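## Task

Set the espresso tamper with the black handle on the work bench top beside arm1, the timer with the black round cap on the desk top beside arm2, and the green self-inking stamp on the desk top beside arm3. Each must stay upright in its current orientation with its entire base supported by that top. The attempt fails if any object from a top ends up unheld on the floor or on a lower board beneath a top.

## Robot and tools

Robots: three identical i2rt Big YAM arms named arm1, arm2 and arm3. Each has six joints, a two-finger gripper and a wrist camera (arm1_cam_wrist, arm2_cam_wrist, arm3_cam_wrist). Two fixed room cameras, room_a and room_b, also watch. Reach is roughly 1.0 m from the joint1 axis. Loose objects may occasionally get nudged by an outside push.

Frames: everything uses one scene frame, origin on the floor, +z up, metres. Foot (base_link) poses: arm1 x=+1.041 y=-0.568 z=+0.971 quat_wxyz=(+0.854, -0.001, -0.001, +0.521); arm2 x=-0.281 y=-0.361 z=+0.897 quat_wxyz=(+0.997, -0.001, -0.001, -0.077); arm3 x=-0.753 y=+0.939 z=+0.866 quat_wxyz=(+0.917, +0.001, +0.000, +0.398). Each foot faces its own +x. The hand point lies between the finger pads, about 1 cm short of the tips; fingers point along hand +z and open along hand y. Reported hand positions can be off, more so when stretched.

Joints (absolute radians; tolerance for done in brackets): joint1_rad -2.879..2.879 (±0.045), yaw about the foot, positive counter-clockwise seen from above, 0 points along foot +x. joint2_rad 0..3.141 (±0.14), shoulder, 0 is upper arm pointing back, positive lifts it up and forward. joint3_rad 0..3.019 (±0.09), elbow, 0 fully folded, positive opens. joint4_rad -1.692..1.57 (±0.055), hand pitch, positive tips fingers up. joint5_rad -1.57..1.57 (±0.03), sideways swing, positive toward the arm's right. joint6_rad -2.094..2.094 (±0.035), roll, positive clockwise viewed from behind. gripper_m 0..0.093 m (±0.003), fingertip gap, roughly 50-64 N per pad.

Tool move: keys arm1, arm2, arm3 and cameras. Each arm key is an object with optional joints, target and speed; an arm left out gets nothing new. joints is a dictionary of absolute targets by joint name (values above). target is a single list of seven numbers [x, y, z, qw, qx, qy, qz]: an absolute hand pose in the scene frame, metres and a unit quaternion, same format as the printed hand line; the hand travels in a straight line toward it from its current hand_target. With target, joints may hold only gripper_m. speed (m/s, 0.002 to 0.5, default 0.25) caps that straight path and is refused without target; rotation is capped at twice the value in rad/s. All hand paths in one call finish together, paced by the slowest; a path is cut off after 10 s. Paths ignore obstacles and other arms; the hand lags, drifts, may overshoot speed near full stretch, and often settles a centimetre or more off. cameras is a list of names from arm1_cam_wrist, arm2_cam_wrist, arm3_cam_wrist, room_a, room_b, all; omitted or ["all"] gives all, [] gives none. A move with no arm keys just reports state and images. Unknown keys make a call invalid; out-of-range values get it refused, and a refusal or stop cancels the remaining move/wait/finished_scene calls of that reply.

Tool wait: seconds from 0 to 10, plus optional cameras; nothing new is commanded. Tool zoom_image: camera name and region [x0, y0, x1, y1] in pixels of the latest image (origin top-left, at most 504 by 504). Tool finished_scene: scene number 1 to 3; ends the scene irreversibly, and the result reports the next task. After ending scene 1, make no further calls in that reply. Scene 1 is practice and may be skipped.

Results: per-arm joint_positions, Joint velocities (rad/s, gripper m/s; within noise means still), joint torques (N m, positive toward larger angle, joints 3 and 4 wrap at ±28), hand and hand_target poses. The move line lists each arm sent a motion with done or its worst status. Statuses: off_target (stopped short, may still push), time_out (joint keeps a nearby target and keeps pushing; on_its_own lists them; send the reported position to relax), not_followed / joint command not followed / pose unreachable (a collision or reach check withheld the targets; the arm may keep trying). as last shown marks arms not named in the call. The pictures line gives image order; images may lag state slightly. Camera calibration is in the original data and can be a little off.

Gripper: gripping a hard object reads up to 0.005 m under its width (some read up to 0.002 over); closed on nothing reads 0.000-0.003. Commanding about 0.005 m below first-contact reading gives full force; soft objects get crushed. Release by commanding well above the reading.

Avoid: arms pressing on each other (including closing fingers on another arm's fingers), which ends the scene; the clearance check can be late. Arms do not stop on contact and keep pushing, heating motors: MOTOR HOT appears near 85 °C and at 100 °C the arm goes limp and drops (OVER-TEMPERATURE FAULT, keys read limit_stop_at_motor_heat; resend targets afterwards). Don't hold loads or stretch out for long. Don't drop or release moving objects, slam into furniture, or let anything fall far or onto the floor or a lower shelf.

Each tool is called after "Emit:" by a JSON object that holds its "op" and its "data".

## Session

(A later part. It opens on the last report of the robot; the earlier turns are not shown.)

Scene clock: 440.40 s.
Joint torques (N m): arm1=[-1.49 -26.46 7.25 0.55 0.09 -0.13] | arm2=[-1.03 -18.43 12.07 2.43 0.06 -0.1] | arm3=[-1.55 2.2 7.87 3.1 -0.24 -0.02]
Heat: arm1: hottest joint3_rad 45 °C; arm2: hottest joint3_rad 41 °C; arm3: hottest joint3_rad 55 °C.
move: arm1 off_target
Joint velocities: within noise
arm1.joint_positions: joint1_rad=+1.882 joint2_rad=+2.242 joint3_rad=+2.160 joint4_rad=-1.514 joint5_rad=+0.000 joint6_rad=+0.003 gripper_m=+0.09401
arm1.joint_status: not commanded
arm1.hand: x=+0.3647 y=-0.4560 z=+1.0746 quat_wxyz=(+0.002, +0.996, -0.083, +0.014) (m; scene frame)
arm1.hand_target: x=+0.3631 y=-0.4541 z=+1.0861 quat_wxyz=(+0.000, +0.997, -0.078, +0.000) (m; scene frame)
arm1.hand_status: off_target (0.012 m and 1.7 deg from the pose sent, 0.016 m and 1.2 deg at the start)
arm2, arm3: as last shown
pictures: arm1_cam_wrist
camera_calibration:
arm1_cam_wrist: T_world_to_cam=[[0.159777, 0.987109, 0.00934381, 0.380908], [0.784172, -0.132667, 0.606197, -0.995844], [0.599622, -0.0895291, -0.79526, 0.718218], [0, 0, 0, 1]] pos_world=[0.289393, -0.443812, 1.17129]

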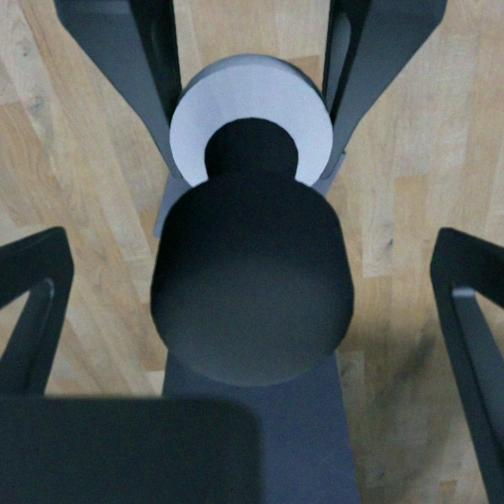

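Emit:
{"op": "move", "data": {"arm1": {"joints":{"gripper_m":0.052}}, "cameras": []}}

Emit:
{"op": "move", "data": {"arm1": {"joints":{"gripper_m":0.036}}, "cameras": ["arm1_cam_wrist","arm2_cam_wrist"]}}

Scene clock: 447.23 s.
Joint torques (N m): arm1=[-1.49 -26.4 7.25 0.57 0.09 -0.12] | arm2=[-0.38 -19.37 12.14 2.52 0.06 -0.06] | arm3=[-1.55 2.26 7.87 3.06 -0.25 -0.03]
Heat: arm1: hottest joint3_rad 44 °C; arm2: hottest joint3_rad 41 °C; arm3: hottest joint3_rad 54 °C.
move: arm1 done
Joint velocities: within noise
arm1.joint_positions: joint1_rad=+1.882 joint2_rad=+2.242 joint3_rad=+2.160 joint4_rad=-1.514 joint5_rad=+0.000 joint6_rad=+0.003 gripper_m=+0.05220
arm1.joint_status: all done
arm1.hand: x=+0.3647 y=-0.4560 z=+1.0746 quat_wxyz=(+0.002, +0.996, -0.083, +0.014) (m; scene frame)
arm1.hand_target: x=+0.3631 y=-0.4541 z=+1.0861 quat_wxyz=(+0.000, +0.997, -0.078, +0.000) (m; scene frame)
arm1.hand_status: not commanded
arm2: as last shown
arm3.joint_positions: joint1_rad=-2.036 joint2_rad=+0.556 joint3_rad=+1.203 joint4_rad=-0.920 joint5_rad=+0.003 joint6_rad=+0.004 gripper_m=+0.09293
arm3.joint_status: not commanded
arm3.hand: x=-0.6562 y=+0.6752 z=+1.4168 quat_wxyz=(-0.494, -0.458, -0.653, +0.345) (m; scene frame)
arm3.hand_target: x=-0.6569 y=+0.6759 z=+1.4217 quat_wxyz=(-0.502, -0.453, -0.648, +0.351) (m; scene frame)
arm3.hand_status: not commanded
pictures: none
No camera images: "cameras" was empty.

Scene clock: 447.70 s.
Joint torques (N m): arm1=[-1.49 -26.46 7.24 0.58 0.09 -0.13] | arm2=[-0.67 -18.61 11.86 2.54 0.07 -0.08] | arm3=[-1.55 2.2 7.84 3 -0.24 -0.02]
Heat: arm1: hottest joint3_rad 44 °C; arm2: hottest joint3_rad 41 °C; arm3: hottest joint3_rad 54 °C.
move: arm1 off_target
Joint velocities: within noise
arm1.joint_positions: joint1_rad=+1.882 joint2_rad=+2.242 joint3_rad=+2.160 joint4_rad=-1.514 joint5_rad=+0.000 joint6_rad=+0.003 gripper_m=+0.04391
arm1.joint_status: gripper_m off_target (ended at +0.04394, target +0.03600)
arm1.hand: x=+0.3647 y=-0.4560 z=+1.0746 quat_wxyz=(+0.002, +0.996, -0.083, +0.014) (m; scene frame)
arm1.hand_target: x=+0.3631 y=-0.4541 z=+1.0861 quat_wxyz=(+0.000, +0.997, -0.078, +0.000) (m; scene frame)
arm1.hand_status: not commanded
arm2, arm3: as last shown
arm2.hand_target: x=+0.4084 y=-0.4696 z=+1.0309 quat_wxyz=(-0.723, -0.054, -0.686, +0.057) (m; scene frame)
pictures: arm1_cam_wrist, arm2_cam_wrist
camera_calibration:
arm1_cam_wrist: T_world_to_cam=[[0.159777, 0.987109, 0.00934381, 0.380908], [0.784172, -0.132667, 0.606197, -0.995844], [0.599622, -0.0895291, -0.79526, 0.718218], [0, 0, 0, 1]] pos_world=[0.289393, -0.443812, 1.17129]
arm2_cam_wrist: T_world_to_cam=[[-0.139711, -0.99013, -0.0111297, -0.391611], [-0.61172, 0.0951435, -0.785332, 1.06208], [0.77864, -0.102911, -0.618975, 0.385321], [0, 0, 0, 1]] pos_world=[0.294955, -0.449141, 1.06823]

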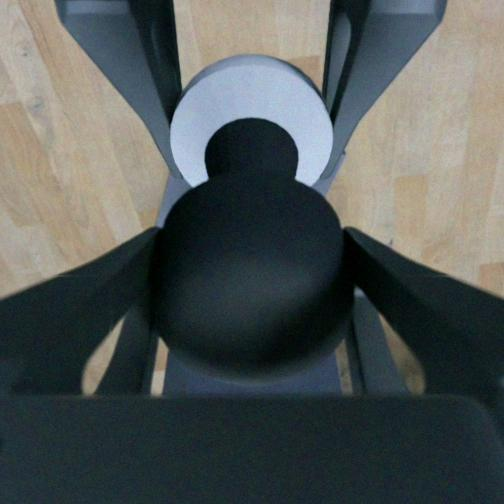

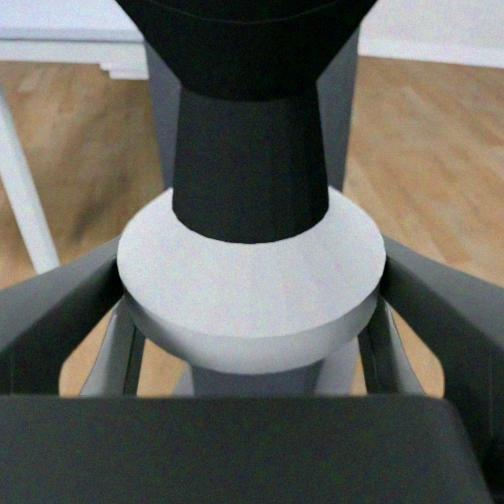

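Emit:
{"op": "move", "data": {"arm2": {"joints":{"gripper_m":0.07}}, "cameras": ["arm1_cam_wrist","arm2_cam_wrist"]}}

Scene clock: 457.50 s.
Joint torques (N m): arm1=[-1.49 -26.29 8.13 0.47 0.1 -0.12] | arm2=[-0.56 -18.78 10.21 2.56 0.09 -0.08] | arm3=[-1.79 2.32 7.8 3.08 -0.24 -0.04]
Heat: arm1: hottest joint3_rad 44 °C; arm2: hottest joint3_rad 41 °C; arm3: hottest joint3_rad 54 °C.
move: arm2 done
Joint velocities: within noise
arm1.joint_positions: joint1_rad=+1.882 joint2_rad=+2.242 joint3_rad=+2.147 joint4_rad=-1.511 joint5_rad=+0.000 joint6_rad=+0.003 gripper_m=+0.04391
arm1.joint_status: not commanded
arm1.hand: x=+0.3677 y=-0.4565 z=+1.0697 quat_wxyz=(+0.002, +0.996, -0.083, +0.019) (m; scene frame)
arm1.hand_target: x=+0.3630 y=-0.4541 z=+1.0862 quat_wxyz=(+0.000, +0.997, -0.078, +0.000) (m; scene frame)
arm1.hand_status: not commanded
arm2.joint_positions: joint1_rad=+0.006 joint2_rad=+2.025 joint3_rad=+0.967 joint4_rad=+1.048 joint5_rad=-0.003 joint6_rad=+0.013 gripper_m=+0.06993
arm2.joint_status: all done
arm2.hand: x=+0.3965 y=-0.4621 z=+1.0035 quat_wxyz=(-0.702, -0.056, -0.708, +0.047) (m; scene frame)
arm2.hand_target: x=+0.4084 y=-0.4696 z=+1.0309 quat_wxyz=(-0.723, -0.054, -0.686, +0.057) (m; scene frame)
arm2.hand_status: not commanded
arm3: as last shown
pictures: arm1_cam_wrist, arm2_cam_wrist
camera_calibration:
arm1_cam_wrist: T_world_to_cam=[[0.159688, 0.987123, 0.00934147, 0.380972], [0.777987, -0.13167, 0.614329, -1.00125], [0.607648, -0.0908335, -0.788995, 0.702253], [0, 0, 0, 1]] pos_world=[0.291403, -0.444113, 1.16561]
arm2_cam_wrist: T_world_to_cam=[[-0.139386, -0.990178, -0.0108817, -0.391955], [-0.591419, 0.0920568, -0.801092, 1.08268], [0.794226, -0.105225, -0.598442, 0.357507], [0, 0, 0, 1]] pos_world=[0.301745, -0.450155, 1.07701]

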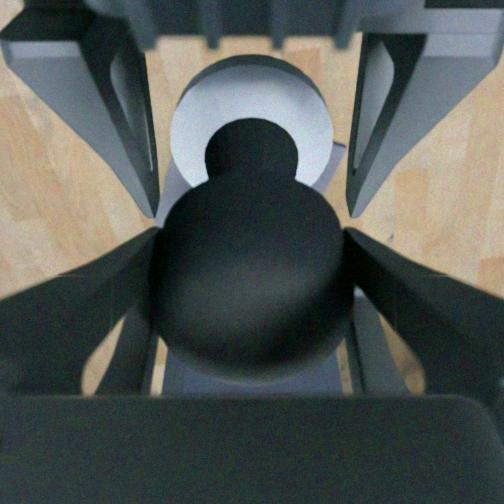

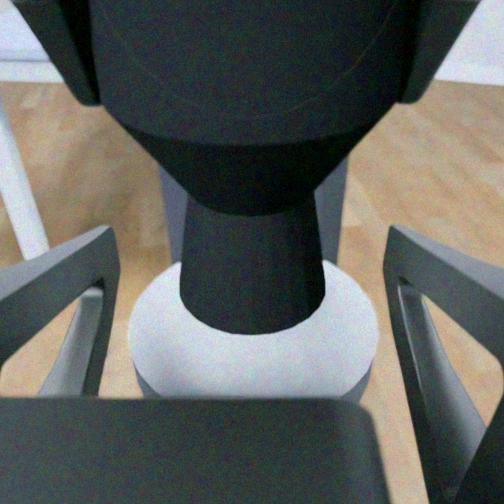

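Emit:
{"op": "move", "data": {"arm2": {"joints":{"gripper_m":0.088}}, "cameras": []}}

Emit:
{"op": "move", "data": {"arm2": {"target":[0.23,-0.442,1.012,0.7232,0.0534,0.6863,-0.0563],"speed":0.12}, "cameras": ["arm1_cam_wrist","arm2_cam_wrist"]}}

Scene clock: 467.50 s.
Joint torques (N m): arm1=[-1.49 -26.4 8.13 0.47 0.09 -0.12] | arm2=[-1.03 -18.84 10.21 2.55 0.07 -0.11] | arm3=[-1.61 2.2 7.86 3.06 -0.24 -0.02]
Heat: arm1: hottest joint3_rad 44 °C; arm2: hottest joint3_rad 41 °C; arm3: hottest joint3_rad 54 °C.
move: arm2 done
Joint velocities: within noise
arm1, arm3: as last shown
arm2.joint_positions: joint1_rad=+0.006 joint2_rad=+2.025 joint3_rad=+0.967 joint4_rad=+1.048 joint5_rad=-0.003 joint6_rad=+0.013 gripper_m=+0.08782
arm2.joint_status: all done
arm2.hand: x=+0.3965 y=-0.4621 z=+1.0035 quat_wxyz=(-0.702, -0.056, -0.708, +0.047) (m; scene frame)
arm2.hand_target: x=+0.4084 y=-0.4696 z=+1.0309 quat_wxyz=(-0.723, -0.054, -0.686, +0.057) (m; scene frame)
arm2.hand_status: not commanded
pictures: none
No camera images: "cameras" was empty.

Scene clock: 469.67 s.
Joint torques (N m): arm1=[-1.49 -26.46 8.12 0.47 0.09 -0.13] | arm2=[-0.62 -15.03 3.28 3.02 0.01 -0.1] | arm3=[-1.61 2.14 7.84 3.06 -0.25 -0.02]
Heat: arm1: hottest joint3_rad 44 °C; arm2: hottest joint3_rad 41 °C; arm3: hottest joint3_rad 54 °C.
move: arm2 off_target
Joint velocities: within noise
arm1, arm3: as last shown
arm2.joint_positions: joint1_rad=+0.006 joint2_rad=+1.880 joint3_rad=+0.489 joint4_rad=+1.399 joint5_rad=-0.003 joint6_rad=+0.013 gripper_m=+0.08792
arm2.joint_status: not commanded
arm2.hand: x=+0.2318 y=-0.4375 z=+0.9942 quat_wxyz=(-0.708, -0.055, -0.702, +0.048) (m; scene frame)
arm2.hand_target: x=+0.2299 y=-0.4420 z=+1.0116 quat_wxyz=(-0.723, -0.054, -0.686, +0.056) (m; scene frame)
arm2.hand_status: off_target (0.018 m and 2.7 deg from the pose sent, 0.168 m and 3.6 deg at the start)
pictures: arm1_cam_wrist, arm2_cam_wrist
camera_calibration:
arm1_cam_wrist: T_world_to_cam=[[0.159688, 0.987123, 0.00934147, 0.380972], [0.777987, -0.13167, 0.614329, -1.00125], [0.607648, -0.0908335, -0.788995, 0.702253], [0, 0, 0, 1]] pos_world=[0.291403, -0.444113, 1.16561]
arm2_cam_wrist: T_world_to_cam=[[-0.139607, -0.990149, -0.0107633, -0.390742], [-0.577635, 0.0902631, -0.811289, 0.981646], [0.804268, -0.107044, -0.584546, 0.46835], [0, 0, 0, 1]] pos_world=[0.135804, -0.425365, 1.06597]

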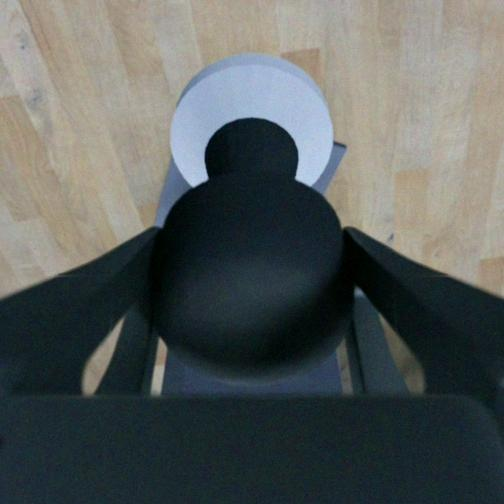

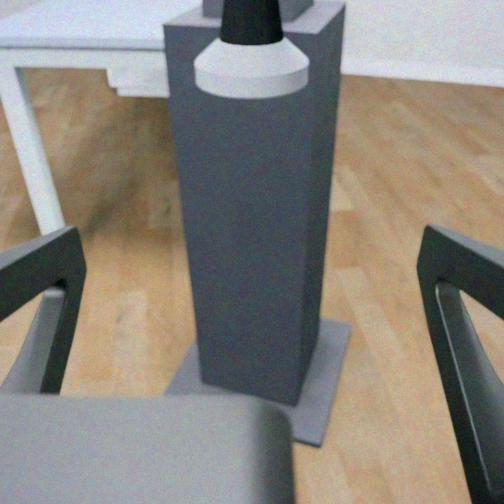

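Emit:
{"op": "move", "data": {"arm1": {"target":[0.56,-0.492,1.15,0,-0.99699,0.07759,0],"speed":0.15}, "cameras": ["arm1_cam_wrist"]}}

Emit:
{"op": "move", "data": {"arm1": {"joints":{"joint1_rad":-0.796}}, "arm2": {"joints":{"joint6_rad":1.57,"joint2_rad":1.07,"joint3_rad":0.6,"joint4_rad":0.45}}, "cameras": ["arm1_cam_wrist","room_b"]}}

Scene clock: 494.67 s.
Joint torques (N m): arm1=[-0.73 -18.96 7.77 0.38 0.08 -0.01] | arm2=[-0.67 -14.51 3.4 2.84 0.01 -0.09] | arm3=[-1.61 2.32 7.86 3.06 -0.26 -0.03]
Heat: arm1: hottest joint3_rad 44 °C; arm2: hottest joint2_rad 39 °C; arm3: hottest joint3_rad 54 °C.
move: arm1 off_target
Joint velocities: within noise
arm1.joint_positions: joint1_rad=+1.883 joint2_rad=+1.654 joint3_rad=+1.422 joint4_rad=-1.374 joint5_rad=+0.000 joint6_rad=+0.003 gripper_m=+0.04391
arm1.joint_status: not commanded
arm1.hand: x=+0.5629 y=-0.4889 z=+1.1363 quat_wxyz=(+0.002, +0.996, -0.083, +0.018) (m; scene frame)
arm1.hand_target: x=+0.5601 y=-0.4920 z=+1.1500 quat_wxyz=(+0.000, +0.997, -0.078, +0.000) (m; scene frame)
arm1.hand_status: off_target (0.014 m and 2.2 deg from the pose sent, 0.211 m and 2.3 deg at the start)
arm2, arm3: as last shown
arm2.hand: x=+0.2318 y=-0.4375 z=+0.9943 quat_wxyz=(-0.709, -0.055, -0.702, +0.048) (m; scene frame)
pictures: arm1_cam_wrist
camera_calibration:
arm1_cam_wrist: T_world_to_cam=[[0.158925, 0.987246, 0.00938636, 0.381616], [0.778553, -0.131165, 0.613718, -1.19773], [0.607122, -0.0902277, -0.789469, 0.634381], [0, 0, 0, 1]] pos_world=[0.486703, -0.476611, 1.23231]

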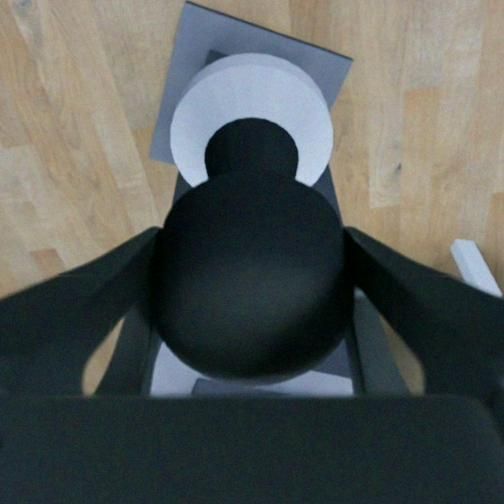

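Scene clock: 497.10 s.
Joint torques (N m): arm1=[-0.79 -19.31 7.76 -0.23 -0.02 -0.01] | arm2=[-0.73 -7.41 13.27 1.59 0.01 0.12] | arm3=[-1.67 2.14 7.86 3.1 -0.26 -0.03]
Heat: arm1: hottest joint3_rad 44 °C; arm2: hottest joint2_rad 39 °C; arm3: hottest joint3_rad 54 °C.
move: arm1 done; arm2 done
Joint velocities: within noise
arm1.joint_positions: joint1_rad=-0.802 joint2_rad=+1.657 joint3_rad=+1.422 joint4_rad=-1.356 joint5_rad=+0.002 joint6_rad=+0.003 gripper_m=+0.04392
arm1.joint_status: all done
arm1.hand: x=+1.5082 y=-0.4265 z=+1.1367 quat_wxyz=(+0.009, +0.145, -0.989, +0.003) (m; scene frame)
arm1.hand_target: x=+1.5050 y=-0.4242 z=+1.1519 quat_wxyz=(-0.002, +0.149, -0.989, +0.001) (m; scene frame)
arm1.hand_status: not commanded
arm2.joint_positions: joint1_rad=+0.006 joint2_rad=+1.085 joint3_rad=+0.564 joint4_rad=+0.455 joint5_rad=-0.003 joint6_rad=+1.556 gripper_m=+0.08794
arm2.joint_status: all done
arm2.hand: x=+0.1978 y=-0.4322 z=+1.1884 quat_wxyz=(-0.521, -0.548, -0.481, -0.443) (m; scene frame)
arm2.hand_target: x=+0.2014 y=-0.4372 z=+1.2151 quat_wxyz=(-0.533, -0.542, -0.464, -0.455) (m; scene frame)
arm2.hand_status: not commanded
arm3: as last shown
pictures: arm1_cam_wrist, room_b
camera_calibration:
arm1_cam_wrist: T_world_to_cam=[[0.292589, -0.95612, 0.0150327, -0.867025], [-0.768444, -0.225742, 0.598777, 0.384083], [-0.569109, -0.186747, -0.800775, 1.81201], [0, 0, 0, 1]] pos_world=[1.58006, -0.403889, 1.23406]

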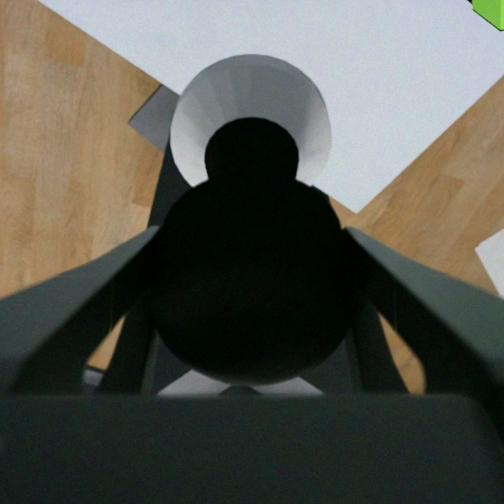

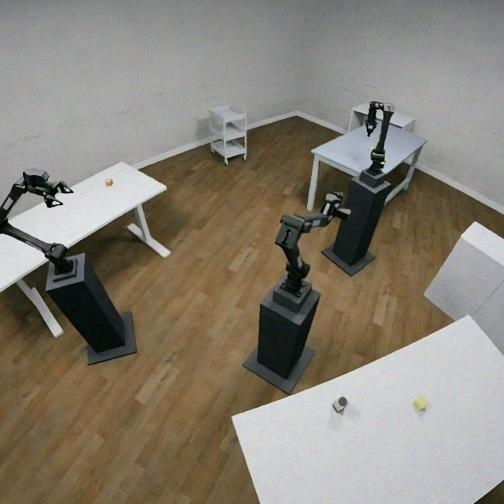

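Emit:
{"op": "move", "data": {"arm1": {"target":[1.533,-0.375,0.94,0,-0.1857,0.9826,0],"speed":0.15}, "cameras": ["arm1_cam_wrist","room_b"]}}

Scene clock: 520.93 s.
Joint torques (N m): arm1=[-0.85 -20.48 6.23 0.49 -0.02 -0.03] | arm2=[-0.5 -8.23 13.35 1.76 -0.01 0.11] | arm3=[-1.61 2.26 7.86 3.03 -0.25 -0.04]
Heat: arm1: hottest joint3_rad 43 °C; arm2: hottest joint3_rad 43 °C; arm3: hottest joint3_rad 54 °C.
move: arm1 off_target
Joint velocities: within noise
arm1.joint_positions: joint1_rad=-0.728 joint2_rad=+1.980 joint3_rad=+1.286 joint4_rad=-0.911 joint5_rad=-0.001 joint6_rad=+0.003 gripper_m=+0.04392
arm1.joint_status: not commanded
arm1.hand: x=+1.5261 y=-0.3812 z=+0.9304 quat_wxyz=(+0.016, +0.181, -0.983, +0.004) (m; scene frame)
arm1.hand_target: x=+1.5327 y=-0.3750 z=+0.9400 quat_wxyz=(+0.000, +0.186, -0.983, +0.000) (m; scene frame)
arm1.hand_status: off_target (0.013 m and 2.0 deg from the pose sent, 0.205 m and 4.8 deg at the start)
arm2, arm3: as last shown
arm2.hand_target: x=+0.2014 y=-0.4372 z=+1.2152 quat_wxyz=(-0.533, -0.542, -0.464, -0.455) (m; scene frame)
pictures: arm1_cam_wrist, room_b
camera_calibration:
arm1_cam_wrist: T_world_to_cam=[[0.361954, -0.932118, 0.0120503, -0.91983], [-0.740976, -0.279839, 0.610447, 0.458265], [-0.565637, -0.229882, -0.791966, 1.63551], [0, 0, 0, 1]] pos_world=[1.5976, -0.353176, 1.0266]

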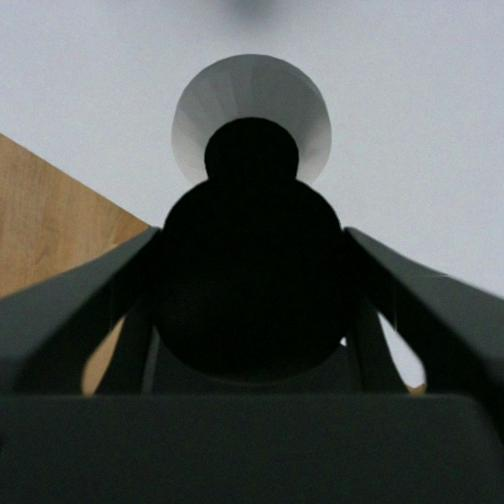

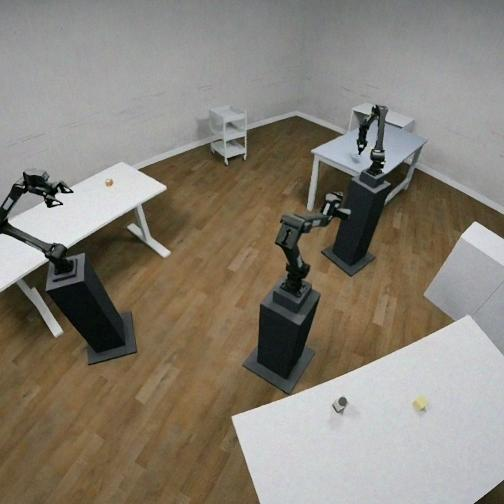

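Emit:
{"op": "move", "data": {"arm1": {"target":[1.533,-0.375,0.895,0,-0.1857,0.9826,0],"speed":0.1}, "cameras": ["arm1_cam_wrist"]}}

Emit:
{"op": "move", "data": {"arm1": {"target":[1.533,-0.375,0.872,0,-0.1857,0.9826,0],"speed":0.05}, "cameras": ["arm1_cam_wrist"]}}

Scene clock: 531.90 s.
Joint torques (N m): arm1=[-0.85 -20.78 5.65 0.51 -0.02 -0.03] | arm2=[-1.08 -8.12 13.52 1.81 0.03 0.13] | arm3=[-1.44 2.32 7.82 3.04 -0.25 -0.04]
Heat: arm1: hottest joint3_rad 42 °C; arm2: hottest joint3_rad 44 °C; arm3: hottest joint3_rad 54 °C.
move: arm1 off_target
Joint velocities: within noise
arm1.joint_positions: joint1_rad=-0.728 joint2_rad=+2.058 joint3_rad=+1.266 joint4_rad=-0.814 joint5_rad=-0.001 joint6_rad=+0.003 gripper_m=+0.04392
arm1.joint_status: not commanded
arm1.hand: x=+1.5254 y=-0.3815 z=+0.8855 quat_wxyz=(+0.016, +0.181, -0.983, +0.004) (m; scene frame)
arm1.hand_target: x=+1.5328 y=-0.3749 z=+0.8952 quat_wxyz=(+0.000, +0.186, -0.983, +0.000) (m; scene frame)
arm1.hand_status: off_target (0.014 m and 2.0 deg from the pose sent, 0.037 m and 1.9 deg at the start)
arm2: as last shown
arm3.joint_positions: joint1_rad=-2.036 joint2_rad=+0.556 joint3_rad=+1.203 joint4_rad=-0.920 joint5_rad=+0.003 joint6_rad=+0.004 gripper_m=+0.09293
arm3.joint_status: not commanded
arm3.hand: x=-0.6562 y=+0.6752 z=+1.4168 quat_wxyz=(-0.494, -0.458, -0.653, +0.345) (m; scene frame)
arm3.hand_target: x=-0.6569 y=+0.6759 z=+1.4217 quat_wxyz=(-0.502, -0.453, -0.648, +0.351) (m; scene frame)
arm3.hand_status: not commanded
pictures: arm1_cam_wrist
camera_calibration:
arm1_cam_wrist: T_world_to_cam=[[0.361954, -0.932118, 0.0120503, -0.919316], [-0.740976, -0.279839, 0.610447, 0.48501], [-0.565637, -0.229882, -0.791966, 1.59956], [0, 0, 0, 1]] pos_world=[1.5969, -0.353476, 0.981802]

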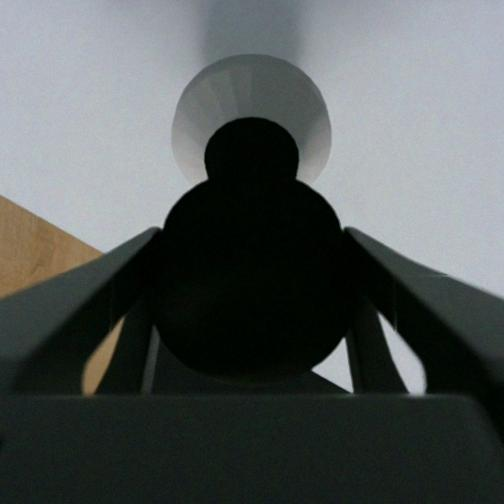

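Scene clock: 532.93 s.
Joint torques (N m): arm1=[-0.79 -20.54 5.14 0.54 -0.02 -0.02] | arm2=[0.09 -7.77 13.41 1.74 -0.03 0.08] | arm3=[-1.55 2.2 7.87 3.1 -0.25 -0.02]
Heat: arm1: hottest joint3_rad 42 °C; arm2: hottest joint3_rad 44 °C; arm3: hottest joint3_rad 54 °C.
move: arm1 done
Joint velocities: within noise
arm1.joint_positions: joint1_rad=-0.728 joint2_rad=+2.095 joint3_rad=+1.266 joint4_rad=-0.767 joint5_rad=-0.001 joint6_rad=+0.003 gripper_m=+0.04392
arm1.joint_status: not commanded
arm1.hand: x=+1.5283 y=-0.3804 z=+0.8663 quat_wxyz=(+0.011, +0.181, -0.983, +0.003) (m; scene frame)
arm1.hand_target: x=+1.5329 y=-0.3749 z=+0.8721 quat_wxyz=(+0.000, +0.186, -0.983, +0.000) (m; scene frame)
arm1.hand_status: done (0.009 m and 1.5 deg from the pose sent, 0.017 m and 2.0 deg at the start)
arm2, arm3: as last shown
pictures: arm1_cam_wrist
camera_calibration:
arm1_cam_wrist: T_world_to_cam=[[0.361858, -0.932155, 0.0120907, -0.9191], [-0.746177, -0.281839, 0.603147, 0.512722], [-0.558818, -0.227275, -0.797539, 1.58163], [0, 0, 0, 1]] pos_world=[1.59901, -0.352773, 0.963277]

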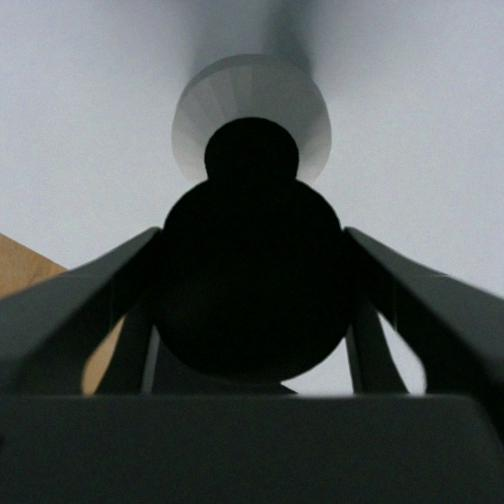

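Emit:
{"op": "move", "data": {"arm1": {"target":[1.533,-0.375,0.859,0,-0.1857,0.9826,0],"speed":0.04}, "cameras": ["arm1_cam_wrist"]}}

Emit:
{"op": "move", "data": {"arm1": {"target":[1.533,-0.375,0.850,0,-0.1857,0.9826,0],"speed":0.04}, "cameras": ["arm1_cam_wrist"]}}

Scene clock: 539.70 s.
Joint torques (N m): arm1=[-0.85 -20.48 4.93 0.62 -0.02 -0.02] | arm2=[-0.73 -8.12 13.48 1.76 -0.01 0.12] | arm3=[-1.61 2.2 7.84 3.03 -0.25 -0.03]
Heat: arm1: hottest joint3_rad 42 °C; arm2: hottest joint3_rad 45 °C; arm3: hottest joint3_rad 54 °C.
move: arm1 done
Joint velocities: within noise
arm1.joint_positions: joint1_rad=-0.728 joint2_rad=+2.119 joint3_rad=+1.266 joint4_rad=-0.741 joint5_rad=-0.001 joint6_rad=+0.003 gripper_m=+0.04392
arm1.joint_status: not commanded
arm1.hand: x=+1.5292 y=-0.3801 z=+0.8545 quat_wxyz=(+0.010, +0.181, -0.983, +0.003) (m; scene frame)
arm1.hand_target: x=+1.5329 y=-0.3749 z=+0.8590 quat_wxyz=(+0.000, +0.186, -0.983, +0.000) (m; scene frame)
arm1.hand_status: done (0.008 m and 1.3 deg from the pose sent, 0.010 m and 1.5 deg at the start)
arm2, arm3: as last shown
pictures: arm1_cam_wrist
camera_calibration:
arm1_cam_wrist: T_world_to_cam=[[0.361778, -0.932185, 0.0121187, -0.9189], [-0.747912, -0.282453, 0.600706, 0.525111], [-0.556547, -0.226386, -0.799378, 1.57119], [0, 0, 0, 1]] pos_world=[1.59961, -0.352571, 0.951669]

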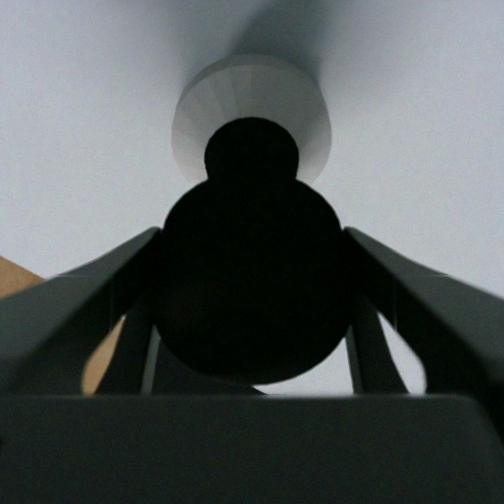

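Scene clock: 540.70 s.
Joint torques (N m): arm1=[-0.85 -20.37 4.82 0.54 -0.02 -0.02] | arm2=[-0.73 -8.29 13.46 1.65 0.05 0.12] | arm3=[-1.61 2.32 7.8 3.03 -0.25 -0.03]
Heat: arm1: hottest joint3_rad 42 °C; arm2: hottest joint3_rad 45 °C; arm3: hottest joint3_rad 54 °C.
move: arm1 done
Joint velocities: within noise
arm1.joint_positions: joint1_rad=-0.728 joint2_rad=+2.135 joint3_rad=+1.266 joint4_rad=-0.723 joint5_rad=-0.001 joint6_rad=+0.003 gripper_m=+0.04392
arm1.joint_status: not commanded
arm1.hand: x=+1.5293 y=-0.3801 z=+0.8460 quat_wxyz=(+0.010, +0.181, -0.983, +0.002) (m; scene frame)
arm1.hand_target: x=+1.5329 y=-0.3749 z=+0.8499 quat_wxyz=(+0.000, +0.186, -0.983, +0.000) (m; scene frame)
arm1.hand_status: done (0.007 m and 1.3 deg from the pose sent, 0.008 m and 1.3 deg at the start)
arm2, arm3: as last shown
pictures: arm1_cam_wrist
camera_calibration:
arm1_cam_wrist: T_world_to_cam=[[0.361798, -0.932178, 0.0120894, -0.918742], [-0.748306, -0.28265, 0.600122, 0.531373], [-0.556004, -0.22617, -0.799817, 1.56417], [0, 0, 0, 1]] pos_world=[1.59971, -0.352471, 0.943268]

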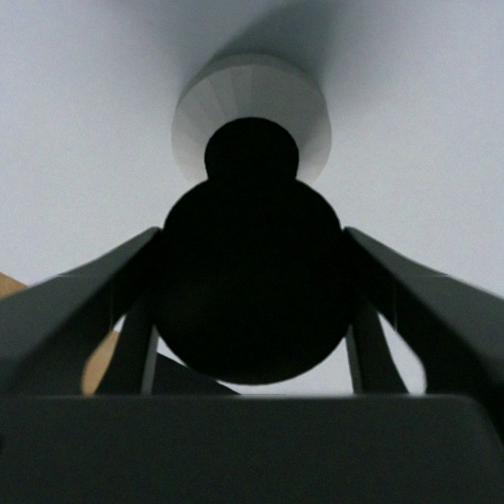

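Emit:
{"op": "move", "data": {"arm1": {"target":[1.533,-0.375,0.842,0,-0.1857,0.9826,0],"speed":0.03}, "cameras": ["arm1_cam_wrist"]}}

Emit:
{"op": "move", "data": {"arm1": {"target":[1.533,-0.375,0.834,0,-0.1857,0.9826,0],"speed":0.03}, "cameras": ["arm1_cam_wrist"]}}

Scene clock: 552.00 s.
Joint torques (N m): arm1=[-0.79 -19.96 4.79 0.69 -0.02 -0.02] | arm2=[-0.67 -8.53 13.55 1.74 -0.01 0.11] | arm3=[-1.55 2.32 7.83 3.08 -0.24 -0.02]
Heat: arm1: hottest joint3_rad 42 °C; arm2: hottest joint3_rad 46 °C; arm3: hottest joint3_rad 54 °C.
move: arm1 done
Joint velocities: within noise
arm1.joint_positions: joint1_rad=-0.728 joint2_rad=+2.145 joint3_rad=+1.266 joint4_rad=-0.711 joint5_rad=-0.001 joint6_rad=+0.003 gripper_m=+0.04392
arm1.joint_status: not commanded
arm1.hand: x=+1.5299 y=-0.3799 z=+0.8411 quat_wxyz=(+0.008, +0.181, -0.983, +0.002) (m; scene frame)
arm1.hand_target: x=+1.5329 y=-0.3749 z=+0.8421 quat_wxyz=(+0.000, +0.186, -0.983, +0.000) (m; scene frame)
arm1.hand_status: done (0.006 m and 1.1 deg from the pose sent, 0.007 m and 1.2 deg at the start)
arm2, arm3: as last shown
pictures: arm1_cam_wrist
camera_calibration:
arm1_cam_wrist: T_world_to_cam=[[0.361768, -0.93219, 0.0120616, -0.918595], [-0.749798, -0.283248, 0.597974, 0.538571], [-0.554009, -0.225372, -0.801425, 1.55914], [0, 0, 0, 1]] pos_world=[1.59992, -0.35237, 0.93856]

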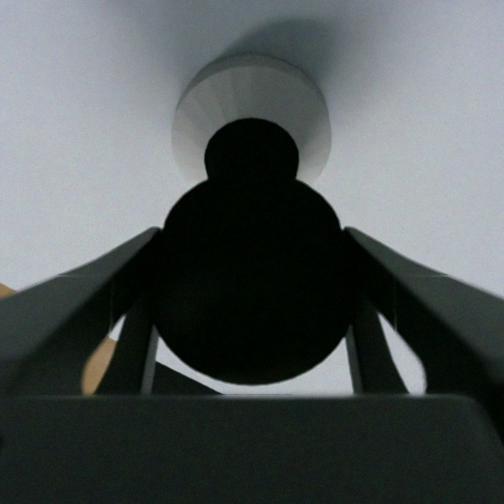

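Scene clock: 552.97 s.
Joint torques (N m): arm1=[-0.79 -18.67 4.85 1.07 -0.02 -0.02] | arm2=[-0.56 -9.11 13.53 1.72 0.01 0.11] | arm3=[-1.55 2.32 7.87 3.07 -0.25 -0.03]
Heat: arm1: hottest joint3_rad 42 °C; arm2: hottest joint3_rad 46 °C; arm3: hottest joint3_rad 54 °C.
move: arm1 done
Joint velocities: within noise
arm1.joint_positions: joint1_rad=-0.728 joint2_rad=+2.146 joint3_rad=+1.266 joint4_rad=-0.707 joint5_rad=-0.001 joint6_rad=+0.003 gripper_m=+0.04392
arm1.joint_status: not commanded
arm1.hand: x=+1.5306 y=-0.3796 z=+0.8405 quat_wxyz=(+0.007, +0.181, -0.983, +0.002) (m; scene frame)
arm1.hand_target: x=+1.5328 y=-0.3750 z=+0.8342 quat_wxyz=(+0.000, +0.186, -0.983, +0.000) (m; scene frame)
arm1.hand_status: done (0.008 m and 1.0 deg from the pose sent, 0.009 m and 1.1 deg at the start)
arm2, arm3: as last shown
pictures: arm1_cam_wrist
camera_calibration:
arm1_cam_wrist: T_world_to_cam=[[0.361688, -0.932221, 0.0120891, -0.918587], [-0.751518, -0.283855, 0.595522, 0.544001], [-0.551726, -0.224478, -0.803248, 1.55757], [0, 0, 0, 1]] pos_world=[1.60042, -0.352269, 0.938252]

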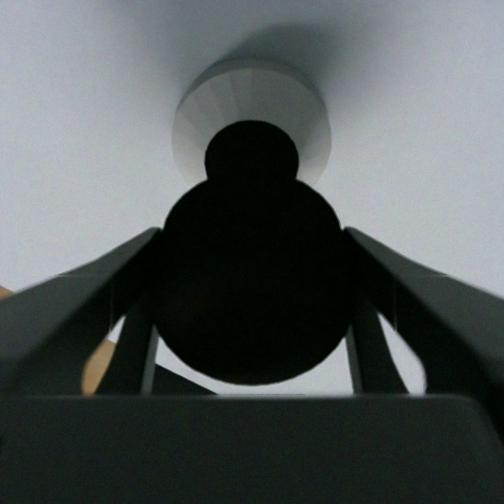

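Emit:
{"op": "move", "data": {"arm1": {"target":[1.533,-0.375,0.838,0,-0.1857,0.9826,0],"speed":0.03}, "cameras": []}}

Emit:
{"op": "move", "data": {"arm1": {"joints":{"gripper_m":0.056}}, "cameras": ["arm1_cam_wrist"]}}

Emit:
{"op": "move", "data": {"arm1": {"joints":{"gripper_m":0.093}}, "cameras": ["arm1_cam_wrist"]}}

Emit:
{"op": "move", "data": {"arm1": {"target":[1.530,-0.379,1.0,0,-0.1857,0.9826,0],"speed":0.15}, "cameras": ["arm1_cam_wrist","room_b","room_a"]}}

Scene clock: 563.20 s.
Joint torques (N m): arm1=[-0.79 -19.43 4.83 0.8 -0.02 -0.02] | arm2=[-0.62 -8.64 13.5 1.7 -0.02 0.07] | arm3=[-1.67 2.2 7.86 3.04 -0.24 -0.03]
Heat: arm1: hottest joint3_rad 41 °C; arm2: hottest joint3_rad 46 °C; arm3: hottest joint3_rad 54 °C.
move: arm1 done
Joint velocities: within noise
arm1.joint_positions: joint1_rad=-0.728 joint2_rad=+2.146 joint3_rad=+1.266 joint4_rad=-0.706 joint5_rad=-0.001 joint6_rad=+0.003 gripper_m=+0.04392
arm1.joint_status: not commanded
arm1.hand: x=+1.5307 y=-0.3796 z=+0.8405 quat_wxyz=(+0.007, +0.181, -0.983, +0.002) (m; scene frame)
arm1.hand_target: x=+1.5329 y=-0.3749 z=+0.8381 quat_wxyz=(+0.000, +0.186, -0.983, +0.000) (m; scene frame)
arm1.hand_status: done (0.006 m and 0.9 deg from the pose sent, 0.006 m and 1.0 deg at the start)
arm2.joint_positions: joint1_rad=+0.006 joint2_rad=+1.085 joint3_rad=+0.564 joint4_rad=+0.455 joint5_rad=-0.003 joint6_rad=+1.556 gripper_m=+0.08794
arm2.joint_status: not commanded
arm2.hand: x=+0.1978 y=-0.4322 z=+1.1884 quat_wxyz=(-0.521, -0.548, -0.481, -0.443) (m; scene frame)
arm2.hand_target: x=+0.2014 y=-0.4372 z=+1.2152 quat_wxyz=(-0.533, -0.542, -0.464, -0.455) (m; scene frame)
arm2.hand_status: not commanded
arm3: as last shown
pictures: none
No camera images: "cameras" was empty.

Scene clock: 563.73 s.
Joint torques (N m): arm1=[-0.79 -19.43 4.85 0.62 -0.03 -0.02] | arm2=[-0.79 -8.53 13.61 1.8 0 0.09] | arm3=[-1.44 2.2 7.86 3.06 -0.25 -0.05]
Heat: arm1: hottest joint3_rad 41 °C; arm2: hottest joint3_rad 46 °C; arm3: hottest joint3_rad 54 °C.
move: arm1 done
Joint velocities: within noise
arm1.joint_positions: joint1_rad=-0.728 joint2_rad=+2.146 joint3_rad=+1.266 joint4_rad=-0.701 joint5_rad=-0.001 joint6_rad=+0.003 gripper_m=+0.05585
arm1.joint_status: all done
arm1.hand: x=+1.5318 y=-0.3792 z=+0.8405 quat_wxyz=(+0.004, +0.181, -0.983, +0.001) (m; scene frame)
arm1.hand_target: x=+1.5329 y=-0.3749 z=+0.8381 quat_wxyz=(+0.000, +0.186, -0.983, +0.000) (m; scene frame)
arm1.hand_status: not commanded
arm2, arm3: as last shown
pictures: arm1_cam_wrist
camera_calibration:
arm1_cam_wrist: T_world_to_cam=[[0.361727, -0.932206, 0.0121163, -0.918647], [-0.754455, -0.285069, 0.591213, 0.552706], [-0.547678, -0.222999, -0.806424, 1.55535], [0, 0, 0, 1]] pos_world=[1.60112, -0.351967, 0.938638]

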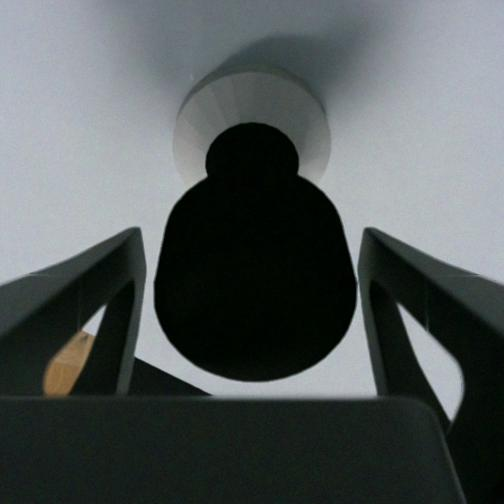

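Scene clock: 564.40 s.
Joint torques (N m): arm1=[-0.85 -19.37 4.83 0.61 -0.02 -0.02] | arm2=[-0.38 -7.71 13.44 1.72 0.02 0.05] | arm3=[-1.61 2.37 7.84 3.04 -0.24 -0.03]
Heat: arm1: hottest joint3_rad 41 °C; arm2: hottest joint3_rad 46 °C; arm3: hottest joint3_rad 54 °C.
move: arm1 done
Joint velocities: within noise
arm1.joint_positions: joint1_rad=-0.728 joint2_rad=+2.146 joint3_rad=+1.266 joint4_rad=-0.701 joint5_rad=-0.001 joint6_rad=+0.003 gripper_m=+0.09282
arm1.joint_status: all done
arm1.hand: x=+1.5318 y=-0.3792 z=+0.8405 quat_wxyz=(+0.004, +0.181, -0.983, +0.001) (m; scene frame)
arm1.hand_target: x=+1.5329 y=-0.3749 z=+0.8381 quat_wxyz=(+0.000, +0.186, -0.983, +0.000) (m; scene frame)
arm1.hand_status: not commanded
arm2: as last shown
arm3.joint_positions: joint1_rad=-2.036 joint2_rad=+0.556 joint3_rad=+1.203 joint4_rad=-0.920 joint5_rad=+0.003 joint6_rad=+0.004 gripper_m=+0.09293
arm3.joint_status: not commanded
arm3.hand: x=-0.6562 y=+0.6752 z=+1.4168 quat_wxyz=(-0.494, -0.458, -0.653, +0.345) (m; scene frame)
arm3.hand_target: x=-0.6569 y=+0.6759 z=+1.4217 quat_wxyz=(-0.502, -0.453, -0.648, +0.351) (m; scene frame)
arm3.hand_status: not commanded
pictures: arm1_cam_wrist
camera_calibration:
arm1_cam_wrist: T_world_to_cam=[[0.361727, -0.932206, 0.0121163, -0.918647], [-0.754455, -0.285069, 0.591213, 0.552706], [-0.547678, -0.222999, -0.806424, 1.55535], [0, 0, 0, 1]] pos_world=[1.60112, -0.351967, 0.938638]

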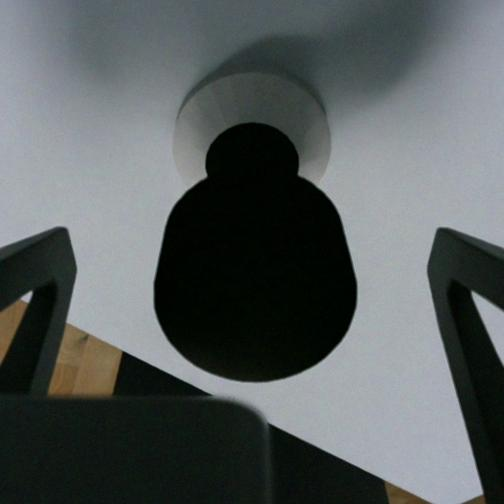

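Scene clock: 566.27 s.
Joint torques (N m): arm1=[-1.32 -19.25 9.59 -0.23 -0.02 -0.08] | arm2=[-0.56 -8.18 13.29 1.77 0.02 0.12] | arm3=[-1.67 2.32 7.82 3.07 -0.26 -0.03]
Heat: arm1: hottest joint3_rad 42 °C; arm2: hottest joint3_rad 46 °C; arm3: hottest joint3_rad 54 °C.
move: arm1 off_target
Joint velocities: within noise
arm1.joint_positions: joint1_rad=-0.728 joint2_rad=+1.874 joint3_rad=+1.273 joint4_rad=-1.021 joint5_rad=-0.001 joint6_rad=+0.003 gripper_m=+0.09290
arm1.joint_status: not commanded
arm1.hand: x=+1.5096 y=-0.3874 z=+0.9795 quat_wxyz=(+0.024, +0.181, -0.983, +0.005) (m; scene frame)
arm1.hand_target: x=+1.5289 y=-0.3793 z=+1.0003 quat_wxyz=(+0.000, +0.186, -0.983, +0.000) (m; scene frame)
arm1.hand_status: off_target (0.030 m and 2.9 deg from the pose sent, 0.160 m and 0.7 deg at the start)
arm2, arm3: as last shown
pictures: arm1_cam_wrist, room_a, room_b
camera_calibration:
arm1_cam_wrist: T_world_to_cam=[[0.362051, -0.932081, 0.0120056, -0.920348], [-0.731549, -0.276129, 0.623369, 0.388731], [-0.577715, -0.234474, -0.781836, 1.6702], [0, 0, 0, 1]] pos_world=[1.58249, -0.358881, 1.07455]

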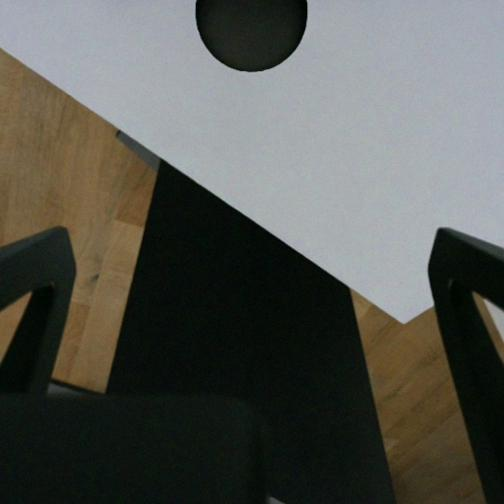

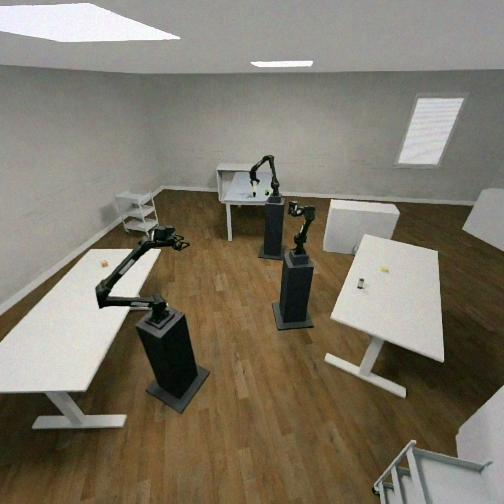

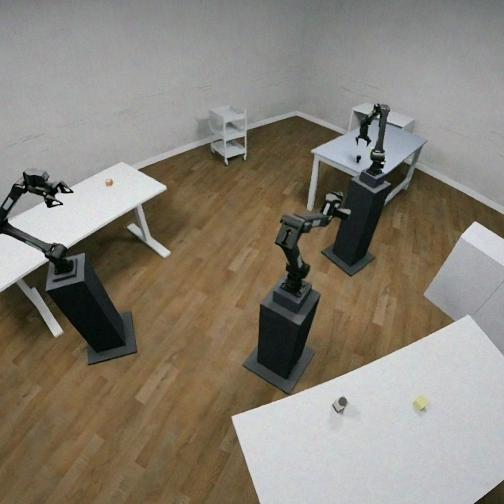

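Emit:
{"op": "move", "data": {"arm1": {"target":[1.605,-0.598,1.04,0,0.0279,0.9996,0],"speed":0.2}, "cameras": ["arm1_cam_wrist"]}}

Scene clock: 575.73 s.
Joint torques (N m): arm1=[-0.91 -18.84 10.81 -0.31 -0.03 0.01] | arm2=[-0.79 -8.64 13.48 1.61 0.01 0.09] | arm3=[-1.49 2.37 7.88 3.08 -0.24 -0.03]
Heat: arm1: hottest joint3_rad 42 °C; arm2: hottest joint3_rad 47 °C; arm3: hottest joint3_rad 54 °C.
move: arm1 off_target
Joint velocities: within noise
arm1.joint_positions: joint1_rad=-1.155 joint2_rad=+1.903 joint3_rad=+1.455 joint4_rad=-1.163 joint5_rad=+0.000 joint6_rad=+0.003 gripper_m=+0.09290
arm1.joint_status: not commanded
arm1.hand: x=+1.5836 y=-0.6001 z=+1.0250 quat_wxyz=(+0.019, -0.031, -0.999, +0.000) (m; scene frame)
arm1.hand_target: x=+1.6039 y=-0.5979 z=+1.0403 quat_wxyz=(+0.000, -0.028, -1.000, +0.000) (m; scene frame)
arm1.hand_status: off_target (0.026 m and 2.2 deg from the pose sent, 0.239 m and 24.2 deg at the start)
arm2, arm3: as last shown
pictures: arm1_cam_wrist
camera_calibration:
arm1_cam_wrist: T_world_to_cam=[[-0.0559838, -0.998354, 0.0124162, -0.524111], [-0.787298, 0.0517896, 0.614394, 0.650116], [-0.614026, 0.0246209, -0.788901, 1.91892], [0, 0, 0, 1]] pos_world=[1.66076, -0.604164, 1.12091]

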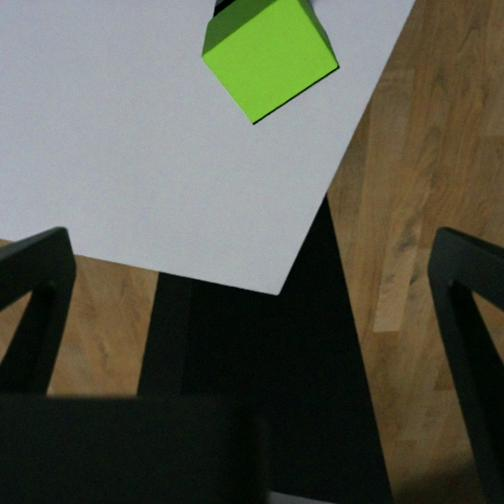

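Emit:
{"op": "move", "data": {"arm1": {"target":[1.588,-0.611,0.97,0,-0.2748,0.9615,0],"speed":0.15}, "cameras": ["arm1_cam_wrist"]}}

Scene clock: 605.53 s.
Joint torques (N m): arm1=[-2.08 -18.84 6 0.57 -0.08 -0.13] | arm2=[0.09 -8.29 13.38 1.77 0.01 0.1] | arm3=[-1.49 2.2 7.84 3.07 -0.25 -0.03]
Heat: arm1: hottest joint3_rad 43 °C; arm2: hottest joint3_rad 48 °C; arm3: hottest joint3_rad 54 °C.
move: arm1 done
Joint velocities: within noise
arm1.joint_positions: joint1_rad=-1.166 joint2_rad=+1.954 joint3_rad=+1.392 joint4_rad=-1.009 joint5_rad=+0.000 joint6_rad=-0.622 gripper_m=+0.09290
arm1.joint_status: not commanded
arm1.hand: x=+1.5889 y=-0.6068 z=+0.9767 quat_wxyz=(-0.001, +0.272, -0.962, +0.001) (m; scene frame)
arm1.hand_target: x=+1.5880 y=-0.6109 z=+0.9702 quat_wxyz=(+0.000, +0.275, -0.961, +0.000) (m; scene frame)
arm1.hand_status: done (0.008 m and 0.4 deg from the pose sent, 0.056 m and 35.5 deg at the start)
arm2, arm3: as last shown
pictures: arm1_cam_wrist
camera_calibration:
arm1_cam_wrist: T_world_to_cam=[[0.528555, -0.848792, 0.0135236, -1.3689], [-0.693591, -0.422614, 0.583377, 0.277879], [-0.48945, -0.317726, -0.812089, 1.5012], [0, 0, 0, 1]] pos_world=[1.65104, -0.567508, 1.07551]

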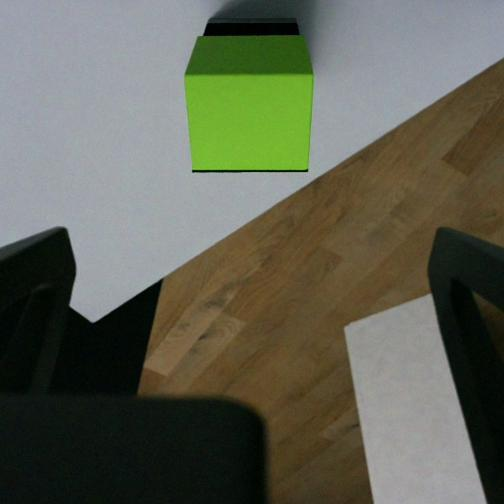

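Emit:
{"op": "move", "data": {"arm1": {"target":[1.577,-0.620,0.905,0,-0.2748,0.9615,0],"speed":0.12}, "cameras": ["arm1_cam_wrist"]}}

Scene clock: 614.83 s.
Joint torques (N m): arm1=[-1.96 -19.43 5.44 0.7 -0.08 -0.12] | arm2=[0.15 -8.18 13.59 1.77 0 0.07] | arm3=[-1.67 2.2 7.84 3.08 -0.24 -0.03]
Heat: arm1: hottest joint3_rad 43 °C; arm2: hottest joint3_rad 48 °C; arm3: hottest joint3_rad 54 °C.
move: arm1 done
Joint velocities: within noise
arm1.joint_positions: joint1_rad=-1.185 joint2_rad=+2.040 joint3_rad=+1.315 joint4_rad=-0.854 joint5_rad=+0.000 joint6_rad=-0.640 gripper_m=+0.09290
arm1.joint_status: not commanded
arm1.hand: x=+1.5762 y=-0.6160 z=+0.9080 quat_wxyz=(+0.003, +0.272, -0.962, +0.000) (m; scene frame)
arm1.hand_target: x=+1.5769 y=-0.6199 z=+0.9050 quat_wxyz=(+0.000, +0.275, -0.962, +0.000) (m; scene frame)
arm1.hand_status: done (0.005 m and 0.5 deg from the pose sent, 0.074 m and 0.4 deg at the start)
arm2, arm3: as last shown
pictures: arm1_cam_wrist
camera_calibration:
arm1_cam_wrist: T_world_to_cam=[[0.52833, -0.848997, 0.00846295, -1.36436], [-0.688852, -0.422803, 0.58883, 0.292711], [-0.496336, -0.316926, -0.808213, 1.4441], [0, 0, 0, 1]] pos_world=[1.63923, -0.576906, 1.00633]

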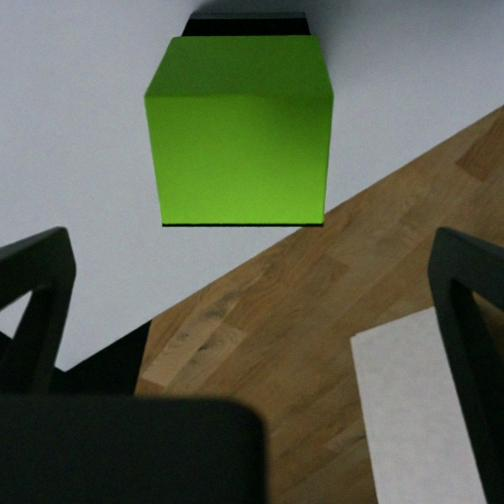

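Emit:
{"op": "move", "data": {"arm1": {"target":[1.576,-0.613,0.829,0,-0.2748,0.9615,0],"speed":0.08}, "cameras": ["arm1_cam_wrist"]}}

Scene clock: 629.70 s.
Joint torques (N m): arm1=[-0.97 -19.66 4.51 0.59 -0.08 0.01] | arm2=[-1.08 -8.18 13.52 1.83 0.03 0.09] | arm3=[-1.55 2.32 7.86 3.03 -0.24 -0.02]
Heat: arm1: hottest joint3_rad 42 °C; arm2: hottest joint3_rad 48 °C; arm3: hottest joint3_rad 54 °C.
move: arm1 done
Joint velocities: within noise
arm1.joint_positions: joint1_rad=-1.185 joint2_rad=+2.178 joint3_rad=+1.303 joint4_rad=-0.700 joint5_rad=+0.000 joint6_rad=-0.641 gripper_m=+0.09290
arm1.joint_status: not commanded
arm1.hand: x=+1.5761 y=-0.6161 z=+0.8334 quat_wxyz=(+0.002, +0.272, -0.962, +0.000) (m; scene frame)
arm1.hand_target: x=+1.5760 y=-0.6129 z=+0.8290 quat_wxyz=(+0.000, +0.275, -0.961, +0.000) (m; scene frame)
arm1.hand_status: done (0.005 m and 0.3 deg from the pose sent, 0.079 m and 0.5 deg at the start)
arm2, arm3: as last shown
pictures: arm1_cam_wrist
camera_calibration:
arm1_cam_wrist: T_world_to_cam=[[0.528933, -0.848599, 0.0105074, -1.36614], [-0.69054, -0.423151, 0.586599, 0.340826], [-0.493341, -0.317527, -0.80981, 1.37995], [0, 0, 0, 1]] pos_world=[1.63873, -0.576908, 0.931924]

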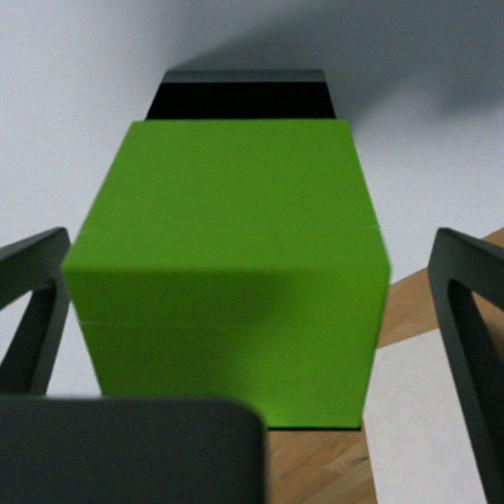

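Emit:
{"op": "move", "data": {"arm1": {"joints":{"joint1_rad":-1.172}}, "cameras": ["arm1_cam_wrist"]}}

Scene clock: 641.07 s.
Joint torques (N m): arm1=[-0.79 -19.6 4.52 0.59 -0.08 0.01] | arm2=[-0.56 -9.05 13.49 1.72 0.02 0.13] | arm3=[-1.44 2.32 7.86 3.08 -0.24 -0.04]
Heat: arm1: hottest joint3_rad 42 °C; arm2: hottest joint3_rad 48 °C; arm3: hottest joint3_rad 54 °C.
move: arm1 done
Joint velocities: within noise
arm1.joint_positions: joint1_rad=-1.180 joint2_rad=+2.178 joint3_rad=+1.303 joint4_rad=-0.700 joint5_rad=+0.000 joint6_rad=-0.641 gripper_m=+0.09290
arm1.joint_status: all done
arm1.hand: x=+1.5764 y=-0.6135 z=+0.8334 quat_wxyz=(+0.001, +0.275, -0.962, +0.000) (m; scene frame)
arm1.hand_target: x=+1.5763 y=-0.6089 z=+0.8290 quat_wxyz=(+0.000, +0.279, -0.960, +0.000) (m; scene frame)
arm1.hand_status: not commanded
arm2.joint_positions: joint1_rad=+0.006 joint2_rad=+1.085 joint3_rad=+0.564 joint4_rad=+0.455 joint5_rad=-0.003 joint6_rad=+1.556 gripper_m=+0.08794
arm2.joint_status: not commanded
arm2.hand: x=+0.1978 y=-0.4322 z=+1.1884 quat_wxyz=(-0.521, -0.548, -0.481, -0.443) (m; scene frame)
arm2.hand_target: x=+0.2014 y=-0.4372 z=+1.2152 quat_wxyz=(-0.533, -0.542, -0.464, -0.455) (m; scene frame)
arm2.hand_status: not commanded
arm3: as last shown
pictures: arm1_cam_wrist
camera_calibration:
arm1_cam_wrist: T_world_to_cam=[[0.533127, -0.845967, 0.0107285, -1.36922], [-0.688613, -0.426525, 0.58642, 0.337237], [-0.491516, -0.320024, -0.809936, 1.37665], [0, 0, 0, 1]] pos_world=[1.63884, -0.57392, 0.931923]

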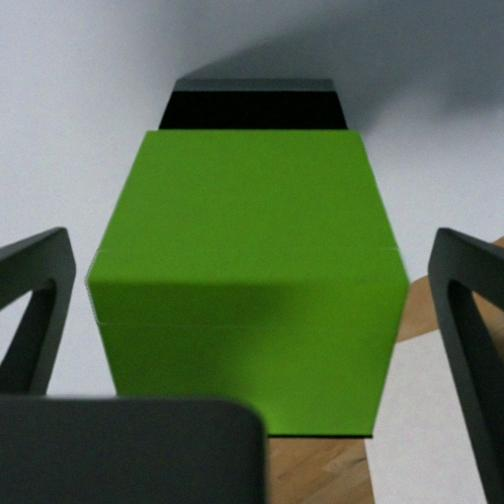

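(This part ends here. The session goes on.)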